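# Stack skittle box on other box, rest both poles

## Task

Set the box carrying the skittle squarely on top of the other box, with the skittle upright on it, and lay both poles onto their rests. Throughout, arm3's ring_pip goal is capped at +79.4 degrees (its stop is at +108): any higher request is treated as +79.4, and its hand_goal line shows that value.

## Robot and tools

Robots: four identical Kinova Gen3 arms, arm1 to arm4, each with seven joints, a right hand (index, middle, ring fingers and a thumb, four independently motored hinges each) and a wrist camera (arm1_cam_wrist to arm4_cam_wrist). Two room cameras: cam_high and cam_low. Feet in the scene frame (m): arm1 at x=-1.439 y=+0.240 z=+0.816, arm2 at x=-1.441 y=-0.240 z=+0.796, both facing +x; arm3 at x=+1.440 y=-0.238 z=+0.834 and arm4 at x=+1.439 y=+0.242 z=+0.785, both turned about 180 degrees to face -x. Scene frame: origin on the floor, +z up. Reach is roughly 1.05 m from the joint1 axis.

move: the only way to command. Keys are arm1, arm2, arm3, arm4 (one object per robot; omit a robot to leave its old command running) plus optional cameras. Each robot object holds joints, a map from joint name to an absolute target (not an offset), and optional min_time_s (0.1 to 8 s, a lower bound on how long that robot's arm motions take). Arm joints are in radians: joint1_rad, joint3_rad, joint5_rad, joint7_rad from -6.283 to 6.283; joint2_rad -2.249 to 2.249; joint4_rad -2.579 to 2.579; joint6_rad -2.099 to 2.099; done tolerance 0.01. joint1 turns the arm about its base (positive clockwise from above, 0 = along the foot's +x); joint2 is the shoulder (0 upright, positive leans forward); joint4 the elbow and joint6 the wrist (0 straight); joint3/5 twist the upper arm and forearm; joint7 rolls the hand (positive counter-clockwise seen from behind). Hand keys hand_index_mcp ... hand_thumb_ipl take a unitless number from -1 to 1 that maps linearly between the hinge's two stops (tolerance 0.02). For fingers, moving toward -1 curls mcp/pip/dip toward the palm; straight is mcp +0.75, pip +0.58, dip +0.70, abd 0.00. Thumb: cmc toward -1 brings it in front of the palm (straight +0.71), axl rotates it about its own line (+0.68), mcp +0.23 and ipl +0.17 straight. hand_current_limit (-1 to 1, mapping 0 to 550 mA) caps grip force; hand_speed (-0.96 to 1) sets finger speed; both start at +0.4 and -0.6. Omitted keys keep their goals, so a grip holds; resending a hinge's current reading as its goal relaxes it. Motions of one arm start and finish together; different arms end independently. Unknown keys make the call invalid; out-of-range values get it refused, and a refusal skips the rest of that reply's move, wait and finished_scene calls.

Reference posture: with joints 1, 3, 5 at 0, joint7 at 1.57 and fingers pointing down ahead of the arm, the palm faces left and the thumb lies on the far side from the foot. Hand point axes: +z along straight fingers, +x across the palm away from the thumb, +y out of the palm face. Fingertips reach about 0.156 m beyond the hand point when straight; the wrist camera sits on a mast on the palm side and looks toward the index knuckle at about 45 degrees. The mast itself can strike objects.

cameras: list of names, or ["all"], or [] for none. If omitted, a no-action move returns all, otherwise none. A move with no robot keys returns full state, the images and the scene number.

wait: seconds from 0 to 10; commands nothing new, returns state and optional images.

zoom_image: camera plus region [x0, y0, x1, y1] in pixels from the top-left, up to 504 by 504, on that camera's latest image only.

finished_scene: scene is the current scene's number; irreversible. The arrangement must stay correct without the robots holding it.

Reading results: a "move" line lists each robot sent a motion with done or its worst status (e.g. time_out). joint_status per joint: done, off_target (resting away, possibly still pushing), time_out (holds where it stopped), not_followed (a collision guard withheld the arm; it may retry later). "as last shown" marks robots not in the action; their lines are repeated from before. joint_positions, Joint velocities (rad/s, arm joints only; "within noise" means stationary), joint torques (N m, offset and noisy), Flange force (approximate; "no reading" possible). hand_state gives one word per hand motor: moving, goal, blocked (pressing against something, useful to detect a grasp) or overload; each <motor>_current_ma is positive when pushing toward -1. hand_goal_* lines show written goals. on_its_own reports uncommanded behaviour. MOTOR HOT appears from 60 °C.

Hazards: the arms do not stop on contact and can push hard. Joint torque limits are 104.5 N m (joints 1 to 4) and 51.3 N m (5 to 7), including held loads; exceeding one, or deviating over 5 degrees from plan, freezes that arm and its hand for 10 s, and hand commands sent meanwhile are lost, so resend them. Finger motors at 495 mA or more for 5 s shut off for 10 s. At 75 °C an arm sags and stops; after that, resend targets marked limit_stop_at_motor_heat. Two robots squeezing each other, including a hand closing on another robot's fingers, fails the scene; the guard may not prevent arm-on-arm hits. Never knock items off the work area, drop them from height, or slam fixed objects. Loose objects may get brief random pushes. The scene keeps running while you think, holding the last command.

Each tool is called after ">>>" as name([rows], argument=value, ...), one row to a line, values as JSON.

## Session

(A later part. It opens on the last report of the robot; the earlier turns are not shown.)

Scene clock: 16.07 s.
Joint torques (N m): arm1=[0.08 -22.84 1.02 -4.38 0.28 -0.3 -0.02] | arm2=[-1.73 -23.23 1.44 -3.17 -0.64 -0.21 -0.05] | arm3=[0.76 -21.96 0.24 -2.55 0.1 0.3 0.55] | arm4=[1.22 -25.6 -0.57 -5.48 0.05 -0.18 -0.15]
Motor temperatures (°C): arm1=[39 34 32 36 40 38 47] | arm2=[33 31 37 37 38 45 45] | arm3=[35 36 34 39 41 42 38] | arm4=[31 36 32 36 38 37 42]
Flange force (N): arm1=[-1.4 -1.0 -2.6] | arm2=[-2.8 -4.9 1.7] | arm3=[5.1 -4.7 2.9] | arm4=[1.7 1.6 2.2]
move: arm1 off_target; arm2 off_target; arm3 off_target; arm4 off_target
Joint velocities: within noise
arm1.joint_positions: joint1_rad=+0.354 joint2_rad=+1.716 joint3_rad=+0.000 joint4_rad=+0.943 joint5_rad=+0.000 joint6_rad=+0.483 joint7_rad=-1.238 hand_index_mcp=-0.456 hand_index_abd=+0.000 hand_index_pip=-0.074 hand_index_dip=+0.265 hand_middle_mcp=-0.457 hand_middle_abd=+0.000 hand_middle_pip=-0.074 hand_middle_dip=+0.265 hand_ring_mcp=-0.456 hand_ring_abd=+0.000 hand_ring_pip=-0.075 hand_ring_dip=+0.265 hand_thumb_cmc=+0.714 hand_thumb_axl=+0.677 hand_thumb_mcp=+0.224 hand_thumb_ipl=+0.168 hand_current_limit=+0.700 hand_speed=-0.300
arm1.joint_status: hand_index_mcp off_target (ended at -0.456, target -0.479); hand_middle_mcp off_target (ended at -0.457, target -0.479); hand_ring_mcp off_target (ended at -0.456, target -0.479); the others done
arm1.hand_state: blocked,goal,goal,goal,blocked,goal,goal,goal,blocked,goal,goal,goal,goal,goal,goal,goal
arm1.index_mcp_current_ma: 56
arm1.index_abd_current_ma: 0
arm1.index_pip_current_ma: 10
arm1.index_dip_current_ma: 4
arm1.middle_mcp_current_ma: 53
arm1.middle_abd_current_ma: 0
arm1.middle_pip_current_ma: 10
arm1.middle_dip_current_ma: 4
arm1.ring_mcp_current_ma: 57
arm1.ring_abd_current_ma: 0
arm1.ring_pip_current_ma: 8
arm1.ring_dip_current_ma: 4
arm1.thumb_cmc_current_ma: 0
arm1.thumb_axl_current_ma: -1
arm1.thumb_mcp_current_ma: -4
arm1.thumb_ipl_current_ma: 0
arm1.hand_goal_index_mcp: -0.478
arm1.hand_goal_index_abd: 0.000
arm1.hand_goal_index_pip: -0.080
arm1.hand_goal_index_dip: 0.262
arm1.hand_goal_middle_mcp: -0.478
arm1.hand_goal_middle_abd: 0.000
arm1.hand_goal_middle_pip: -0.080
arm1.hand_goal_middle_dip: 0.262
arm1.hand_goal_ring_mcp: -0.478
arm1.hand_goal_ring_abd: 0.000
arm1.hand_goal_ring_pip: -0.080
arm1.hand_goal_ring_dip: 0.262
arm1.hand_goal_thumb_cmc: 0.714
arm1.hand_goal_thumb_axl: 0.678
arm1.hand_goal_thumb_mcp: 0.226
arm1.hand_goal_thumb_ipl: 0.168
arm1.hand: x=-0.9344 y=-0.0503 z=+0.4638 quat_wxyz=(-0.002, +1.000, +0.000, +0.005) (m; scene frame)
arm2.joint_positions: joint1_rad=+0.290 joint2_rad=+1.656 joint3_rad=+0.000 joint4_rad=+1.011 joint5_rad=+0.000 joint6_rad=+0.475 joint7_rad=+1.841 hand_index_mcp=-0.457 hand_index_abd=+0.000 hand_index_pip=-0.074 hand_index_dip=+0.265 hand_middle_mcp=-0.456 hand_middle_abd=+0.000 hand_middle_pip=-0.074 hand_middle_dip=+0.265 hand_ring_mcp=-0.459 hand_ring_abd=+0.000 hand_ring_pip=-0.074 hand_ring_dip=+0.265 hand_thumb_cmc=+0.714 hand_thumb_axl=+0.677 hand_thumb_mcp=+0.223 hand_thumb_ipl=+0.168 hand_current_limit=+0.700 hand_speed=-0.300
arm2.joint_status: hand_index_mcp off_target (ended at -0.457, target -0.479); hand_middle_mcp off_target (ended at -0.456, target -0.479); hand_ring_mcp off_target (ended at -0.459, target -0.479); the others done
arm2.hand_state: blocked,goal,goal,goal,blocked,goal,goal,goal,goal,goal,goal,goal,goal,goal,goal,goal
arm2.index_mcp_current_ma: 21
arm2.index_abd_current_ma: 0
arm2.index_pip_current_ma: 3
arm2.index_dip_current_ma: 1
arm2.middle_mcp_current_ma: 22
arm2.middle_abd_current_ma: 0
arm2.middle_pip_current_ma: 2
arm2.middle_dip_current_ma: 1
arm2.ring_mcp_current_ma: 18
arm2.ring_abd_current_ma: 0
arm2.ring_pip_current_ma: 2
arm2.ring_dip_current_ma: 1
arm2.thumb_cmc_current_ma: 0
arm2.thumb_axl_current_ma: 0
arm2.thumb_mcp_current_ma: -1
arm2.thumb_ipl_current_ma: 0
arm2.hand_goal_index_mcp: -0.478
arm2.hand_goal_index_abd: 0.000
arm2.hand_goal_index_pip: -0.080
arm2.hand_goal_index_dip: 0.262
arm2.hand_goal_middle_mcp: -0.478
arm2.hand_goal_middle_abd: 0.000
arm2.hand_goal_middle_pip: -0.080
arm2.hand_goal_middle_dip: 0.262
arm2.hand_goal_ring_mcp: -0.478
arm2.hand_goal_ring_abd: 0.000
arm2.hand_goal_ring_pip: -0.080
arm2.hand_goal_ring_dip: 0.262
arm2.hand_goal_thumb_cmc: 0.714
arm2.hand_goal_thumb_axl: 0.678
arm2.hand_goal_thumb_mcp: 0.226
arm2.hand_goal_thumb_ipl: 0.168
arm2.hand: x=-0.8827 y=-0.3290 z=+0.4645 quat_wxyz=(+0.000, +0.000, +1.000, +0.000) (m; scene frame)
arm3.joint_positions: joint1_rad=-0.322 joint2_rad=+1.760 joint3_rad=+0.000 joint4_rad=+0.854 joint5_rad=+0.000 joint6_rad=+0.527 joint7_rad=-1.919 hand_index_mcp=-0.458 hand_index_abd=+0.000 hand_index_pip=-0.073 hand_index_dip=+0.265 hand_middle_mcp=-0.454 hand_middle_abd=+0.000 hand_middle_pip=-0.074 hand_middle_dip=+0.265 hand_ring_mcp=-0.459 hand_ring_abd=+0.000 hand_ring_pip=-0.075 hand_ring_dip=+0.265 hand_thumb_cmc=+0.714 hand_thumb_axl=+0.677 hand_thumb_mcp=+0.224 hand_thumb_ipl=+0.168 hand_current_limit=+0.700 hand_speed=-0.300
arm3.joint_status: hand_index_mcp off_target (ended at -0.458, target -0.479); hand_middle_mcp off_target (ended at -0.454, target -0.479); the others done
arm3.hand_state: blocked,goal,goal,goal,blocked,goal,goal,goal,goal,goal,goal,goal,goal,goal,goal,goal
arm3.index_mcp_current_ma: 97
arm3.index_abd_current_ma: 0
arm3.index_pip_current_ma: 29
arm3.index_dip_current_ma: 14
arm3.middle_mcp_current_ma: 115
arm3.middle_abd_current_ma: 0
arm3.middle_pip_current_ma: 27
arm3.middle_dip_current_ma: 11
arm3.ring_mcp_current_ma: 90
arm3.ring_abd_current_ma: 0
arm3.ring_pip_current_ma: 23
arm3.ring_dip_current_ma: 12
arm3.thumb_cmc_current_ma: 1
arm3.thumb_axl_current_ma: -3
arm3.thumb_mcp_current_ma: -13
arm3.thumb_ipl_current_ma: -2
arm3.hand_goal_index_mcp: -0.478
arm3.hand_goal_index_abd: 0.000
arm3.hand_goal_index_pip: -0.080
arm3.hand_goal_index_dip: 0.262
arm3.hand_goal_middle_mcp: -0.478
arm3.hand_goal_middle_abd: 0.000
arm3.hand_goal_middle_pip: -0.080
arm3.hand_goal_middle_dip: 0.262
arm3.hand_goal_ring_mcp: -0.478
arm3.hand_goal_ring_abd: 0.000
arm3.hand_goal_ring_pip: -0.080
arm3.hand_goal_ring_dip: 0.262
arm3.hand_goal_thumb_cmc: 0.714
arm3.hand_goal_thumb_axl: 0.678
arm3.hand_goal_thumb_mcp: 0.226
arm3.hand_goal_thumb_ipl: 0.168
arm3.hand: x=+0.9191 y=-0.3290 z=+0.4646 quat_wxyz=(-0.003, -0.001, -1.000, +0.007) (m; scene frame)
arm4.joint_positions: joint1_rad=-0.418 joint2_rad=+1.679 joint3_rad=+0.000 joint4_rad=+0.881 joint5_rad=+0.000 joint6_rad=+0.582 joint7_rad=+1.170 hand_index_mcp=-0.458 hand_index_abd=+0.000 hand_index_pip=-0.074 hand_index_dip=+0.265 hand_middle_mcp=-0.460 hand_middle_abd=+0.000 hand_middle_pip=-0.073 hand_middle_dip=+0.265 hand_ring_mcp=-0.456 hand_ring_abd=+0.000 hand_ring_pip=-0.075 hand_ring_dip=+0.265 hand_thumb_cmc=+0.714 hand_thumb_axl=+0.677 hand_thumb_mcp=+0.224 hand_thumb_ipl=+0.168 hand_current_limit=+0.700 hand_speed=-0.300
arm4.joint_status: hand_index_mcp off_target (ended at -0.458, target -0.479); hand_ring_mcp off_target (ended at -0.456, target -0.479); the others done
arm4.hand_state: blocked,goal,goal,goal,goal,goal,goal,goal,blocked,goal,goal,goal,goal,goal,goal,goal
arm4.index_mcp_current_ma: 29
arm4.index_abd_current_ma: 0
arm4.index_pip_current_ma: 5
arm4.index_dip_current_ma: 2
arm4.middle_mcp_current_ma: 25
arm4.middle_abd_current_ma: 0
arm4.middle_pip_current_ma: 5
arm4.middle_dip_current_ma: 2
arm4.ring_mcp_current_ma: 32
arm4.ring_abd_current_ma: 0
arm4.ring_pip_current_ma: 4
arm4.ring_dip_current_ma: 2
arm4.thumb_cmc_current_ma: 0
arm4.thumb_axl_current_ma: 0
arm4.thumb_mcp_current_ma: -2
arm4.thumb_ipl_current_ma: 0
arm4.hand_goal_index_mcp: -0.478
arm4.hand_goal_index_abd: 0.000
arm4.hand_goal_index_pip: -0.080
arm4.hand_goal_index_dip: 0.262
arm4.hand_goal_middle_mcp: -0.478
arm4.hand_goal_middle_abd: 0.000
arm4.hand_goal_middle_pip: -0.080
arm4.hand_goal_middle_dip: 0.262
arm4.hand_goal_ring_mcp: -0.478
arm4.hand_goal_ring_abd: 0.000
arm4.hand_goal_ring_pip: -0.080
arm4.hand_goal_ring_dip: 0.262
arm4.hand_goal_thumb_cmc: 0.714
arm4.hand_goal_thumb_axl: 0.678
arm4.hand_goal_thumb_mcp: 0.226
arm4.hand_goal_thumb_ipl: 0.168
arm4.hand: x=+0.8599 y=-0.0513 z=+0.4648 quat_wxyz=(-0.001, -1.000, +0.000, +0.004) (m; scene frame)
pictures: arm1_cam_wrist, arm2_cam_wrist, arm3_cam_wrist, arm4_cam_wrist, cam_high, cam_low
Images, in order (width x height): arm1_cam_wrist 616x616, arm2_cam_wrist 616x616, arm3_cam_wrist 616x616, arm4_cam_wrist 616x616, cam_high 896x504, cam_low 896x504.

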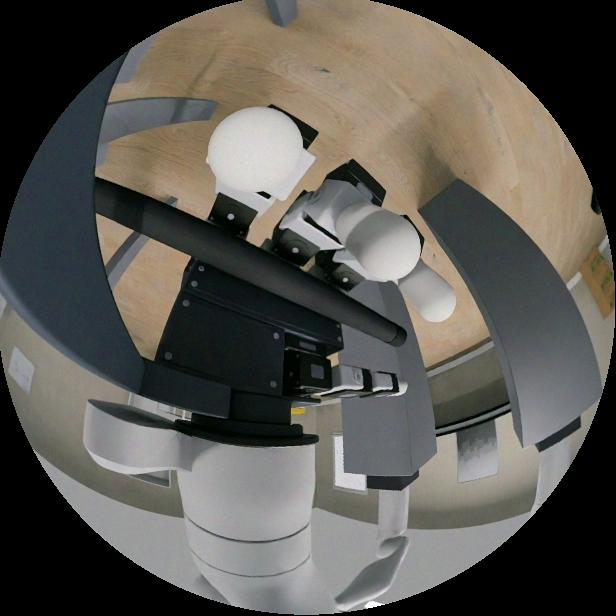

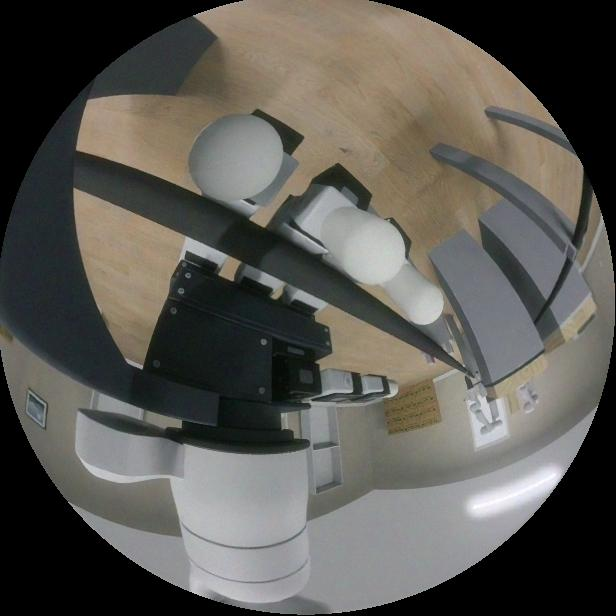

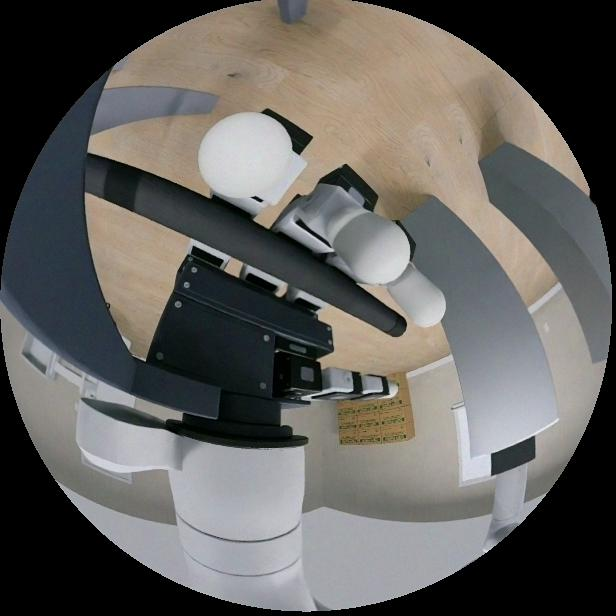

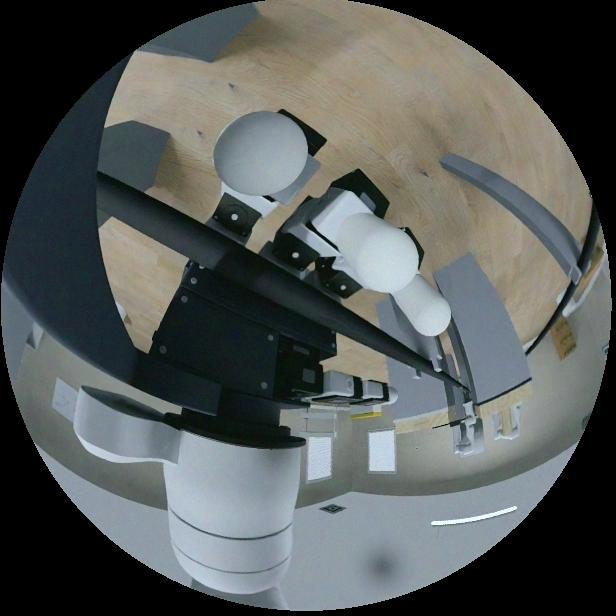

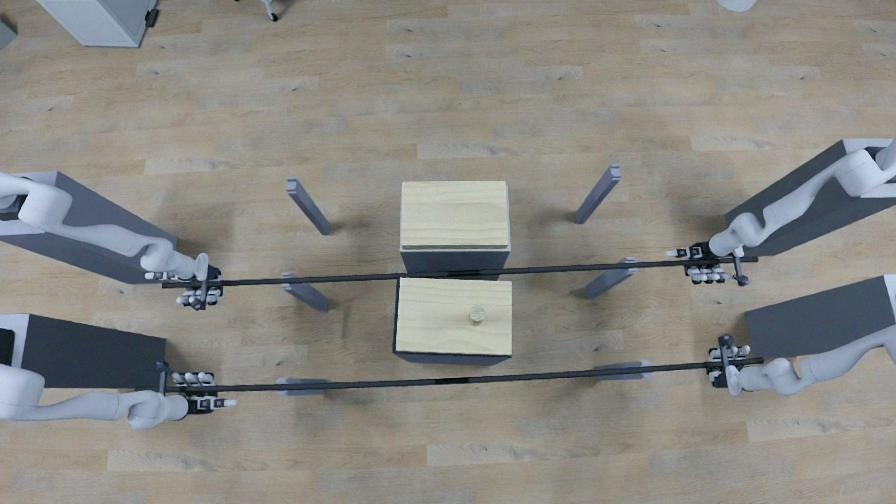

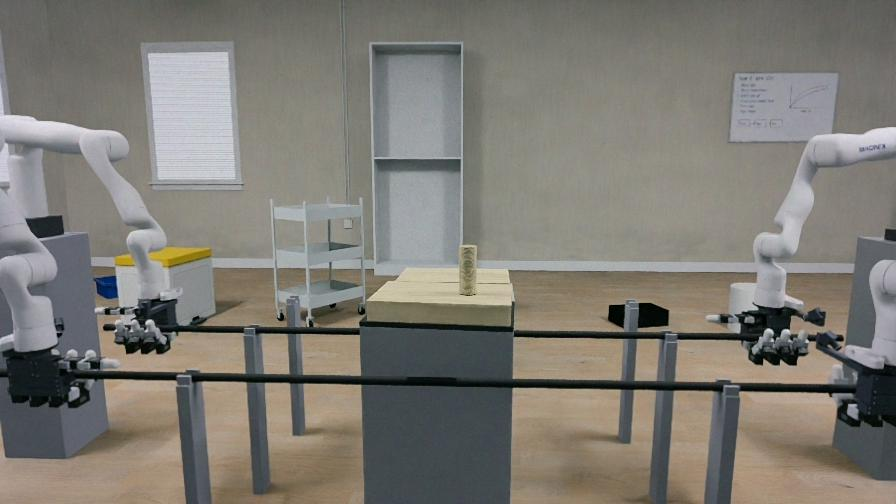

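>>> move(arm2={"joints":{"joint1_rad":0.2663,"joint2_rad":1.6512,"joint4_rad":1.0314,"joint6_rad":0.4591,"joint7_rad":1.8171},"min_time_s":0.8}, arm3={"joints":{"joint1_rad":-0.2986,"joint2_rad":1.7534,"joint4_rad":0.8778,"joint6_rad":0.5105,"joint7_rad":-1.8954},"min_time_s":0.8})

>>> move(arm1={"joints":{"hand_index_mcp":-0.55,"hand_index_pip":-0.737,"hand_index_dip":-0.4,"hand_middle_mcp":-0.55,"hand_middle_pip":-0.737,"hand_middle_dip":-0.4,"hand_ring_mcp":-0.55,"hand_ring_pip":-0.737,"hand_ring_dip":-0.4}}, arm2={"joints":{"hand_index_mcp":-0.55,"hand_index_pip":-0.737,"hand_index_dip":-0.4,"hand_middle_mcp":-0.55,"hand_middle_pip":-0.737,"hand_middle_dip":-0.4,"hand_ring_mcp":-0.55,"hand_ring_pip":-0.737,"hand_ring_dip":-0.4}}, arm3={"joints":{"hand_index_mcp":-0.55,"hand_index_pip":-0.737,"hand_index_dip":-0.4,"hand_middle_mcp":-0.55,"hand_middle_pip":-0.737,"hand_middle_dip":-0.4,"hand_ring_mcp":-0.6,"hand_ring_pip":-0.582,"hand_ring_dip":-0.4}}, arm4={"joints":{"hand_index_mcp":-0.55,"hand_index_pip":-0.737,"hand_index_dip":-0.4,"hand_middle_mcp":-0.55,"hand_middle_pip":-0.737,"hand_middle_dip":-0.4,"hand_ring_mcp":-0.55,"hand_ring_pip":-0.737,"hand_ring_dip":-0.4}}, cameras=["all"])

Scene clock: 18.47 s.
Joint torques (N m): arm1=[0.1 -22.85 1.05 -4.42 0.32 -0.29 0] | arm2=[-1.68 -23.14 1.52 -3.09 -0.66 -0.19 -0.07] | arm3=[0.64 -21.94 0.18 -2.51 0.09 0.3 0.52] | arm4=[1.23 -25.59 -0.58 -5.46 0.04 -0.2 -0.16]
Motor temperatures (°C): arm1=[39 34 32 36 40 38 47] | arm2=[33 31 37 37 38 45 45] | arm3=[35 36 34 39 41 42 38] | arm4=[31 36 32 36 38 37 42]
Flange force (N): arm1=[-1.6 -1.2 -2.7] | arm2=[-2.6 -4.8 1.6] | arm3=[4.8 -4.2 2.7] | arm4=[1.6 1.6 2.2]
move: arm2 done; arm3 done
Joint velocities: within noise
arm1, arm4: as last shown
arm1.hand: x=-0.9344 y=-0.0504 z=+0.4639 quat_wxyz=(-0.002, +1.000, +0.000, +0.005) (m; scene frame)
arm2.joint_positions: joint1_rad=+0.266 joint2_rad=+1.651 joint3_rad=+0.000 joint4_rad=+1.031 joint5_rad=+0.000 joint6_rad=+0.459 joint7_rad=+1.817 hand_index_mcp=-0.457 hand_index_abd=+0.000 hand_index_pip=-0.074 hand_index_dip=+0.265 hand_middle_mcp=-0.456 hand_middle_abd=+0.000 hand_middle_pip=-0.074 hand_middle_dip=+0.265 hand_ring_mcp=-0.459 hand_ring_abd=+0.000 hand_ring_pip=-0.074 hand_ring_dip=+0.265 hand_thumb_cmc=+0.714 hand_thumb_axl=+0.677 hand_thumb_mcp=+0.223 hand_thumb_ipl=+0.168 hand_current_limit=+0.700 hand_speed=-0.300
arm2.joint_status: all done
arm2.hand_state: blocked,goal,goal,goal,blocked,goal,goal,goal,goal,goal,goal,goal,goal,goal,goal,goal
arm2.index_mcp_current_ma: 21
arm2.index_abd_current_ma: 0
arm2.index_pip_current_ma: 3
arm2.index_dip_current_ma: 1
arm2.middle_mcp_current_ma: 22
arm2.middle_abd_current_ma: 0
arm2.middle_pip_current_ma: 2
arm2.middle_dip_current_ma: 1
arm2.ring_mcp_current_ma: 18
arm2.ring_abd_current_ma: 0
arm2.ring_pip_current_ma: 2
arm2.ring_dip_current_ma: 1
arm2.thumb_cmc_current_ma: 0
arm2.thumb_axl_current_ma: 0
arm2.thumb_mcp_current_ma: -1
arm2.thumb_ipl_current_ma: 0
arm2.hand_goal_index_mcp: -0.478
arm2.hand_goal_index_abd: 0.000
arm2.hand_goal_index_pip: -0.080
arm2.hand_goal_index_dip: 0.262
arm2.hand_goal_middle_mcp: -0.478
arm2.hand_goal_middle_abd: 0.000
arm2.hand_goal_middle_pip: -0.080
arm2.hand_goal_middle_dip: 0.262
arm2.hand_goal_ring_mcp: -0.478
arm2.hand_goal_ring_abd: 0.000
arm2.hand_goal_ring_pip: -0.080
arm2.hand_goal_ring_dip: 0.262
arm2.hand_goal_thumb_cmc: 0.714
arm2.hand_goal_thumb_axl: 0.678
arm2.hand_goal_thumb_mcp: 0.226
arm2.hand_goal_thumb_ipl: 0.168
arm2.hand: x=-0.8828 y=-0.3150 z=+0.4645 quat_wxyz=(+0.000, +0.000, +1.000, +0.000) (m; scene frame)
arm3.joint_positions: joint1_rad=-0.299 joint2_rad=+1.753 joint3_rad=+0.000 joint4_rad=+0.878 joint5_rad=+0.000 joint6_rad=+0.511 joint7_rad=-1.895 hand_index_mcp=-0.458 hand_index_abd=+0.000 hand_index_pip=-0.073 hand_index_dip=+0.265 hand_middle_mcp=-0.454 hand_middle_abd=+0.000 hand_middle_pip=-0.074 hand_middle_dip=+0.265 hand_ring_mcp=-0.459 hand_ring_abd=+0.000 hand_ring_pip=-0.075 hand_ring_dip=+0.265 hand_thumb_cmc=+0.714 hand_thumb_axl=+0.677 hand_thumb_mcp=+0.224 hand_thumb_ipl=+0.168 hand_current_limit=+0.700 hand_speed=-0.300
arm3.joint_status: all done
arm3.hand_state: blocked,goal,goal,goal,blocked,goal,goal,goal,goal,goal,goal,goal,goal,goal,goal,goal
arm3.index_mcp_current_ma: 97
arm3.index_abd_current_ma: 0
arm3.index_pip_current_ma: 29
arm3.index_dip_current_ma: 14
arm3.middle_mcp_current_ma: 115
arm3.middle_abd_current_ma: 0
arm3.middle_pip_current_ma: 27
arm3.middle_dip_current_ma: 11
arm3.ring_mcp_current_ma: 90
arm3.ring_abd_current_ma: 0
arm3.ring_pip_current_ma: 23
arm3.ring_dip_current_ma: 12
arm3.thumb_cmc_current_ma: 1
arm3.thumb_axl_current_ma: -3
arm3.thumb_mcp_current_ma: -13
arm3.thumb_ipl_current_ma: -2
arm3.hand_goal_index_mcp: -0.478
arm3.hand_goal_index_abd: 0.000
arm3.hand_goal_index_pip: -0.080
arm3.hand_goal_index_dip: 0.262
arm3.hand_goal_middle_mcp: -0.478
arm3.hand_goal_middle_abd: 0.000
arm3.hand_goal_middle_pip: -0.080
arm3.hand_goal_middle_dip: 0.262
arm3.hand_goal_ring_mcp: -0.478
arm3.hand_goal_ring_abd: 0.000
arm3.hand_goal_ring_pip: -0.080
arm3.hand_goal_ring_dip: 0.262
arm3.hand_goal_thumb_cmc: 0.714
arm3.hand_goal_thumb_axl: 0.678
arm3.hand_goal_thumb_mcp: 0.226
arm3.hand_goal_thumb_ipl: 0.168
arm3.hand: x=+0.9191 y=-0.3150 z=+0.4646 quat_wxyz=(-0.003, +0.000, -1.000, +0.007) (m; scene frame)
arm4.hand: x=+0.8599 y=-0.0514 z=+0.4648 quat_wxyz=(-0.001, -1.000, +0.000, +0.004) (m; scene frame)
pictures: none

Scene clock: 19.37 s.
Joint torques (N m): arm1=[0.07 -22.86 0.99 -4.36 0.28 -0.28 0.01] | arm2=[-1.76 -23.06 1.58 -2.97 -0.59 -0.28 -0.06] | arm3=[0.48 -20.81 -0.11 -2.64 0.02 -0.1 0.54] | arm4=[1.18 -25.62 -0.56 -5.51 0.06 -0.17 -0.17]
Motor temperatures (°C): arm1=[39 34 32 36 40 38 47] | arm2=[33 31 37 37 38 45 45] | arm3=[35 36 34 39 41 42 38] | arm4=[31 36 32 36 38 37 42]
Flange force (N): arm1=[-1.3 -1.0 -2.5] | arm2=[-3.4 -5.1 1.8] | arm3=[4.1 -3.8 -0.5] | arm4=[2.0 1.4 2.1]
move: arm1 off_target; arm2 off_target; arm3 off_target; arm4 off_target
Joint velocities: within noise
arm1.joint_positions: joint1_rad=+0.354 joint2_rad=+1.716 joint3_rad=+0.000 joint4_rad=+0.943 joint5_rad=+0.000 joint6_rad=+0.483 joint7_rad=-1.238 hand_index_mcp=-0.523 hand_index_abd=+0.000 hand_index_pip=-0.601 hand_index_dip=-0.272 hand_middle_mcp=-0.504 hand_middle_abd=+0.000 hand_middle_pip=-0.571 hand_middle_dip=-0.294 hand_ring_mcp=-0.501 hand_ring_abd=+0.000 hand_ring_pip=-0.575 hand_ring_dip=-0.293 hand_thumb_cmc=+0.716 hand_thumb_axl=+0.677 hand_thumb_mcp=+0.224 hand_thumb_ipl=+0.168 hand_current_limit=+0.700 hand_speed=-0.300
arm1.joint_status: hand_index_mcp off_target (ended at -0.523, target -0.550); hand_index_pip off_target (ended at -0.601, target -0.737); hand_index_dip off_target (ended at -0.272, target -0.400); hand_middle_mcp off_target (ended at -0.504, target -0.550); hand_middle_pip off_target (ended at -0.571, target -0.737); hand_middle_dip off_target (ended at -0.294, target -0.400); hand_ring_mcp off_target (ended at -0.501, target -0.550); hand_ring_pip off_target (ended at -0.575, target -0.737); hand_ring_dip off_target (ended at -0.293, target -0.400)
arm1.hand_state: blocked,goal,blocked,blocked,blocked,goal,blocked,blocked,blocked,goal,blocked,blocked,goal,goal,goal,goal
arm1.index_mcp_current_ma: 73
arm1.index_abd_current_ma: 0
arm1.index_pip_current_ma: 467
arm1.index_dip_current_ma: 468
arm1.middle_mcp_current_ma: 142
arm1.middle_abd_current_ma: 0
arm1.middle_pip_current_ma: 468
arm1.middle_dip_current_ma: 387
arm1.ring_mcp_current_ma: 155
arm1.ring_abd_current_ma: 0
arm1.ring_pip_current_ma: 468
arm1.ring_dip_current_ma: 391
arm1.thumb_cmc_current_ma: 2
arm1.thumb_axl_current_ma: -1
arm1.thumb_mcp_current_ma: -4
arm1.thumb_ipl_current_ma: 0
arm1.hand_goal_index_mcp: -0.550
arm1.hand_goal_index_abd: 0.000
arm1.hand_goal_index_pip: -0.736
arm1.hand_goal_index_dip: -0.400
arm1.hand_goal_middle_mcp: -0.550
arm1.hand_goal_middle_abd: 0.000
arm1.hand_goal_middle_pip: -0.736
arm1.hand_goal_middle_dip: -0.400
arm1.hand_goal_ring_mcp: -0.550
arm1.hand_goal_ring_abd: 0.000
arm1.hand_goal_ring_pip: -0.736
arm1.hand_goal_ring_dip: -0.400
arm1.hand_goal_thumb_cmc: 0.714
arm1.hand_goal_thumb_axl: 0.678
arm1.hand_goal_thumb_mcp: 0.226
arm1.hand_goal_thumb_ipl: 0.168
arm1.hand: x=-0.9344 y=-0.0503 z=+0.4639 quat_wxyz=(-0.002, +1.000, +0.000, +0.005) (m; scene frame)
arm2.joint_positions: joint1_rad=+0.266 joint2_rad=+1.651 joint3_rad=+0.000 joint4_rad=+1.031 joint5_rad=+0.000 joint6_rad=+0.459 joint7_rad=+1.817 hand_index_mcp=-0.524 hand_index_abd=+0.000 hand_index_pip=-0.599 hand_index_dip=-0.277 hand_middle_mcp=-0.503 hand_middle_abd=+0.000 hand_middle_pip=-0.573 hand_middle_dip=-0.292 hand_ring_mcp=-0.505 hand_ring_abd=+0.000 hand_ring_pip=-0.569 hand_ring_dip=-0.302 hand_thumb_cmc=+0.715 hand_thumb_axl=+0.677 hand_thumb_mcp=+0.223 hand_thumb_ipl=+0.168 hand_current_limit=+0.700 hand_speed=-0.300
arm2.joint_status: hand_index_mcp off_target (ended at -0.524, target -0.550); hand_index_pip off_target (ended at -0.599, target -0.737); hand_index_dip off_target (ended at -0.277, target -0.400); hand_middle_mcp off_target (ended at -0.503, target -0.550); hand_middle_pip off_target (ended at -0.573, target -0.737); hand_middle_dip off_target (ended at -0.292, target -0.400); hand_ring_mcp off_target (ended at -0.505, target -0.550); hand_ring_pip off_target (ended at -0.569, target -0.737); hand_ring_dip off_target (ended at -0.302, target -0.400)
arm2.hand_state: blocked,goal,blocked,blocked,blocked,goal,blocked,blocked,blocked,goal,blocked,blocked,goal,goal,goal,goal
arm2.index_mcp_current_ma: 29
arm2.index_abd_current_ma: 0
arm2.index_pip_current_ma: 384
arm2.index_dip_current_ma: 328
arm2.middle_mcp_current_ma: 76
arm2.middle_abd_current_ma: 0
arm2.middle_pip_current_ma: 468
arm2.middle_dip_current_ma: 264
arm2.ring_mcp_current_ma: 71
arm2.ring_abd_current_ma: 0
arm2.ring_pip_current_ma: 468
arm2.ring_dip_current_ma: 227
arm2.thumb_cmc_current_ma: 0
arm2.thumb_axl_current_ma: 0
arm2.thumb_mcp_current_ma: -1
arm2.thumb_ipl_current_ma: 0
arm2.hand_goal_index_mcp: -0.550
arm2.hand_goal_index_abd: 0.000
arm2.hand_goal_index_pip: -0.736
arm2.hand_goal_index_dip: -0.400
arm2.hand_goal_middle_mcp: -0.550
arm2.hand_goal_middle_abd: 0.000
arm2.hand_goal_middle_pip: -0.736
arm2.hand_goal_middle_dip: -0.400
arm2.hand_goal_ring_mcp: -0.550
arm2.hand_goal_ring_abd: 0.000
arm2.hand_goal_ring_pip: -0.736
arm2.hand_goal_ring_dip: -0.400
arm2.hand_goal_thumb_cmc: 0.714
arm2.hand_goal_thumb_axl: 0.678
arm2.hand_goal_thumb_mcp: 0.226
arm2.hand_goal_thumb_ipl: 0.168
arm2.hand: x=-0.8828 y=-0.3150 z=+0.4645 quat_wxyz=(+0.000, +0.000, +1.000, +0.000) (m; scene frame)
arm3.joint_positions: joint1_rad=-0.299 joint2_rad=+1.753 joint3_rad=+0.000 joint4_rad=+0.878 joint5_rad=+0.000 joint6_rad=+0.511 joint7_rad=-1.895 hand_index_mcp=-0.528 hand_index_abd=+0.001 hand_index_pip=-0.592 hand_index_dip=-0.272 hand_middle_mcp=-0.515 hand_middle_abd=+0.000 hand_middle_pip=-0.569 hand_middle_dip=-0.260 hand_ring_mcp=-0.557 hand_ring_abd=+0.000 hand_ring_pip=-0.513 hand_ring_dip=-0.289 hand_thumb_cmc=+0.716 hand_thumb_axl=+0.677 hand_thumb_mcp=+0.224 hand_thumb_ipl=+0.168 hand_current_limit=+0.700 hand_speed=-0.300
arm3.joint_status: hand_index_mcp off_target (ended at -0.528, target -0.550); hand_index_pip off_target (ended at -0.592, target -0.737); hand_index_dip off_target (ended at -0.272, target -0.400); hand_middle_mcp off_target (ended at -0.515, target -0.550); hand_middle_pip off_target (ended at -0.569, target -0.737); hand_middle_dip off_target (ended at -0.260, target -0.400); hand_ring_mcp off_target (ended at -0.557, target -0.600); hand_ring_pip off_target (ended at -0.513, target -0.582); hand_ring_dip off_target (ended at -0.289, target -0.400)
arm3.hand_state: blocked,goal,blocked,blocked,blocked,goal,blocked,blocked,blocked,goal,blocked,blocked,goal,goal,goal,goal
arm3.index_mcp_current_ma: 107
arm3.index_abd_current_ma: 2
arm3.index_pip_current_ma: 468
arm3.index_dip_current_ma: 468
arm3.middle_mcp_current_ma: 171
arm3.middle_abd_current_ma: 0
arm3.middle_pip_current_ma: 468
arm3.middle_dip_current_ma: 468
arm3.ring_mcp_current_ma: 215
arm3.ring_abd_current_ma: 0
arm3.ring_pip_current_ma: 327
arm3.ring_dip_current_ma: 467
arm3.thumb_cmc_current_ma: 8
arm3.thumb_axl_current_ma: -3
arm3.thumb_mcp_current_ma: -13
arm3.thumb_ipl_current_ma: -2
arm3.hand_goal_index_mcp: -0.550
arm3.hand_goal_index_abd: 0.000
arm3.hand_goal_index_pip: -0.736
arm3.hand_goal_index_dip: -0.400
arm3.hand_goal_middle_mcp: -0.550
arm3.hand_goal_middle_abd: 0.000
arm3.hand_goal_middle_pip: -0.736
arm3.hand_goal_middle_dip: -0.400
arm3.hand_goal_ring_mcp: -0.600
arm3.hand_goal_ring_abd: 0.000
arm3.hand_goal_ring_pip: -0.582
arm3.hand_goal_ring_dip: -0.400
arm3.hand_goal_thumb_cmc: 0.714
arm3.hand_goal_thumb_axl: 0.678
arm3.hand_goal_thumb_mcp: 0.226
arm3.hand_goal_thumb_ipl: 0.168
arm3.hand: x=+0.9191 y=-0.3150 z=+0.4647 quat_wxyz=(-0.003, +0.000, -1.000, +0.007) (m; scene frame)
arm4.joint_positions: joint1_rad=-0.418 joint2_rad=+1.679 joint3_rad=+0.000 joint4_rad=+0.881 joint5_rad=+0.000 joint6_rad=+0.582 joint7_rad=+1.170 hand_index_mcp=-0.523 hand_index_abd=+0.000 hand_index_pip=-0.601 hand_index_dip=-0.271 hand_middle_mcp=-0.508 hand_middle_abd=+0.000 hand_middle_pip=-0.568 hand_middle_dip=-0.293 hand_ring_mcp=-0.502 hand_ring_abd=+0.000 hand_ring_pip=-0.575 hand_ring_dip=-0.290 hand_thumb_cmc=+0.716 hand_thumb_axl=+0.677 hand_thumb_mcp=+0.224 hand_thumb_ipl=+0.168 hand_current_limit=+0.700 hand_speed=-0.300
arm4.joint_status: hand_index_mcp off_target (ended at -0.523, target -0.550); hand_index_pip off_target (ended at -0.601, target -0.737); hand_index_dip off_target (ended at -0.271, target -0.400); hand_middle_mcp off_target (ended at -0.508, target -0.550); hand_middle_pip off_target (ended at -0.568, target -0.737); hand_middle_dip off_target (ended at -0.293, target -0.400); hand_ring_mcp off_target (ended at -0.502, target -0.550); hand_ring_pip off_target (ended at -0.575, target -0.737); hand_ring_dip off_target (ended at -0.290, target -0.400)
arm4.hand_state: blocked,goal,blocked,blocked,blocked,goal,blocked,blocked,blocked,goal,blocked,blocked,goal,goal,goal,goal
arm4.index_mcp_current_ma: 45
arm4.index_abd_current_ma: 0
arm4.index_pip_current_ma: 432
arm4.index_dip_current_ma: 408
arm4.middle_mcp_current_ma: 87
arm4.middle_abd_current_ma: 0
arm4.middle_pip_current_ma: 467
arm4.middle_dip_current_ma: 313
arm4.ring_mcp_current_ma: 106
arm4.ring_abd_current_ma: 0
arm4.ring_pip_current_ma: 468
arm4.ring_dip_current_ma: 325
arm4.thumb_cmc_current_ma: 1
arm4.thumb_axl_current_ma: 0
arm4.thumb_mcp_current_ma: -2
arm4.thumb_ipl_current_ma: 0
arm4.hand_goal_index_mcp: -0.550
arm4.hand_goal_index_abd: 0.000
arm4.hand_goal_index_pip: -0.736
arm4.hand_goal_index_dip: -0.400
arm4.hand_goal_middle_mcp: -0.550
arm4.hand_goal_middle_abd: 0.000
arm4.hand_goal_middle_pip: -0.736
arm4.hand_goal_middle_dip: -0.400
arm4.hand_goal_ring_mcp: -0.550
arm4.hand_goal_ring_abd: 0.000
arm4.hand_goal_ring_pip: -0.736
arm4.hand_goal_ring_dip: -0.400
arm4.hand_goal_thumb_cmc: 0.714
arm4.hand_goal_thumb_axl: 0.678
arm4.hand_goal_thumb_mcp: 0.226
arm4.hand_goal_thumb_ipl: 0.168
arm4.hand: x=+0.8599 y=-0.0514 z=+0.4648 quat_wxyz=(-0.001, -1.000, +0.000, +0.004) (m; scene frame)
pictures: arm1_cam_wrist, arm2_cam_wrist, arm3_cam_wrist, arm4_cam_wrist, cam_high, cam_low
Images, in order (width x height): arm1_cam_wrist 616x616, arm2_cam_wrist 616x616, arm3_cam_wrist 616x616, arm4_cam_wrist 616x616, cam_high 896x504, cam_low 896x504.

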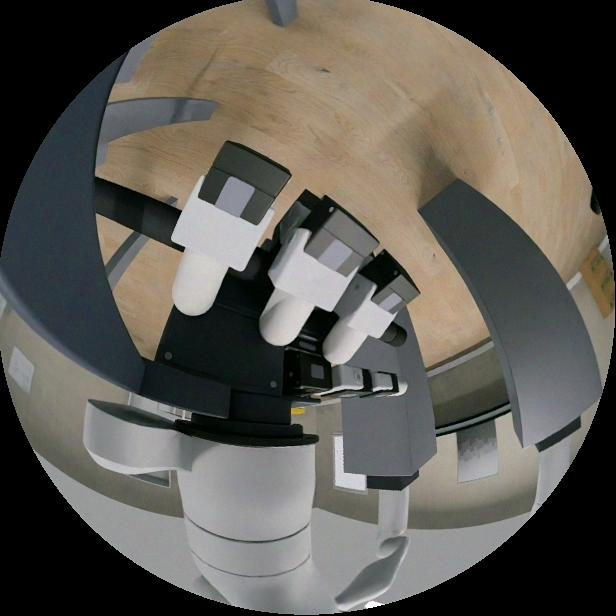

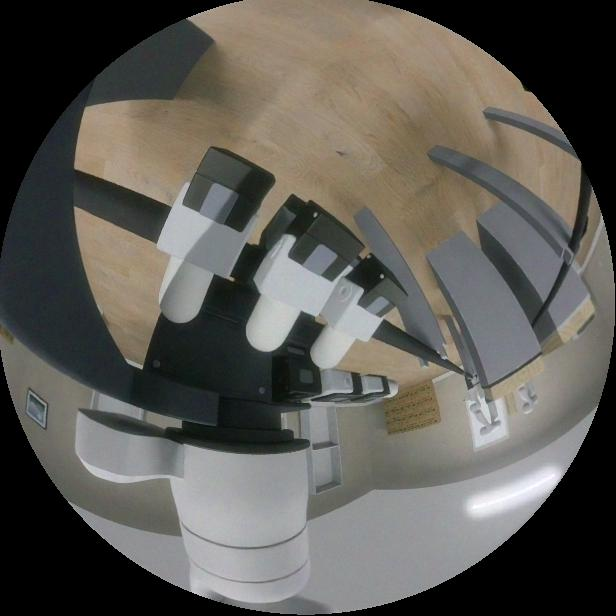

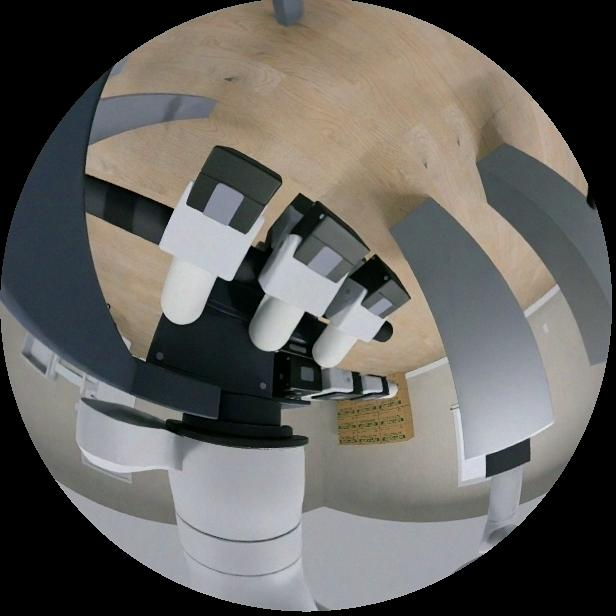

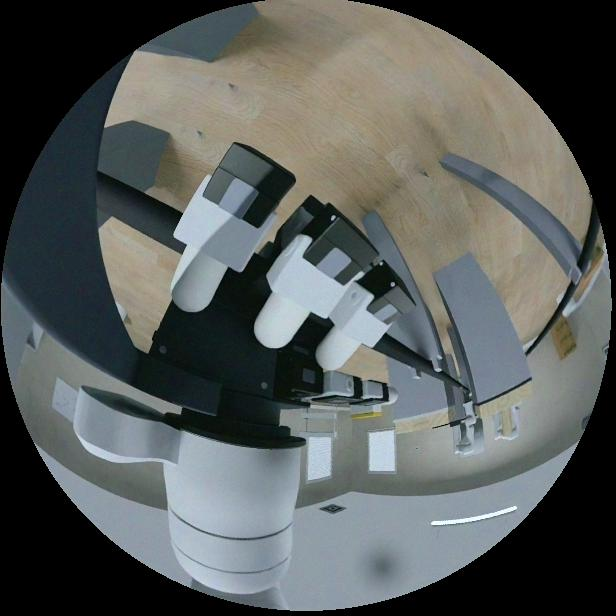

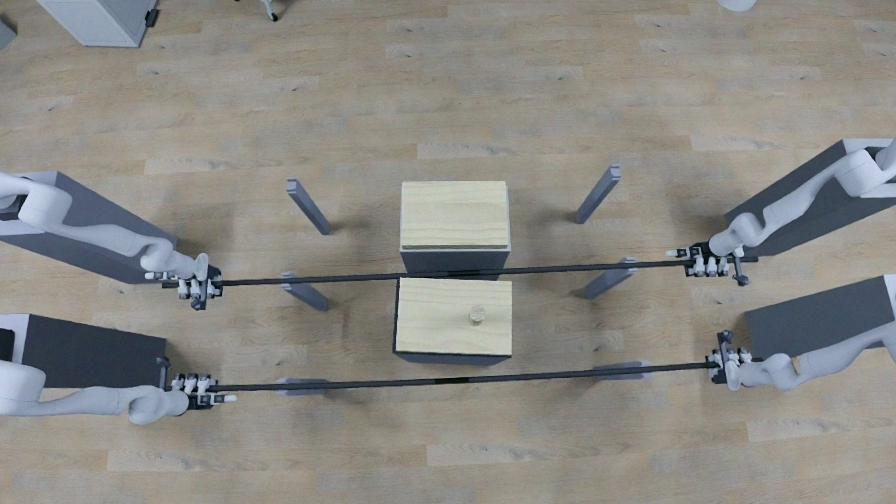

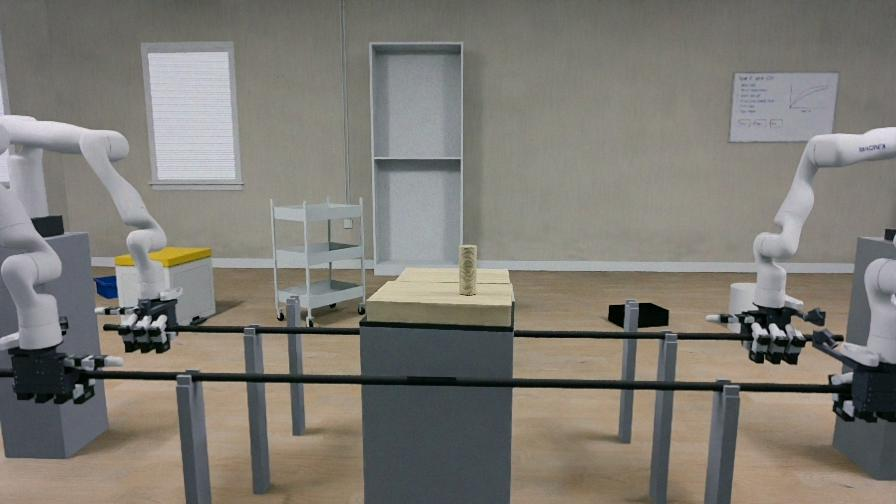

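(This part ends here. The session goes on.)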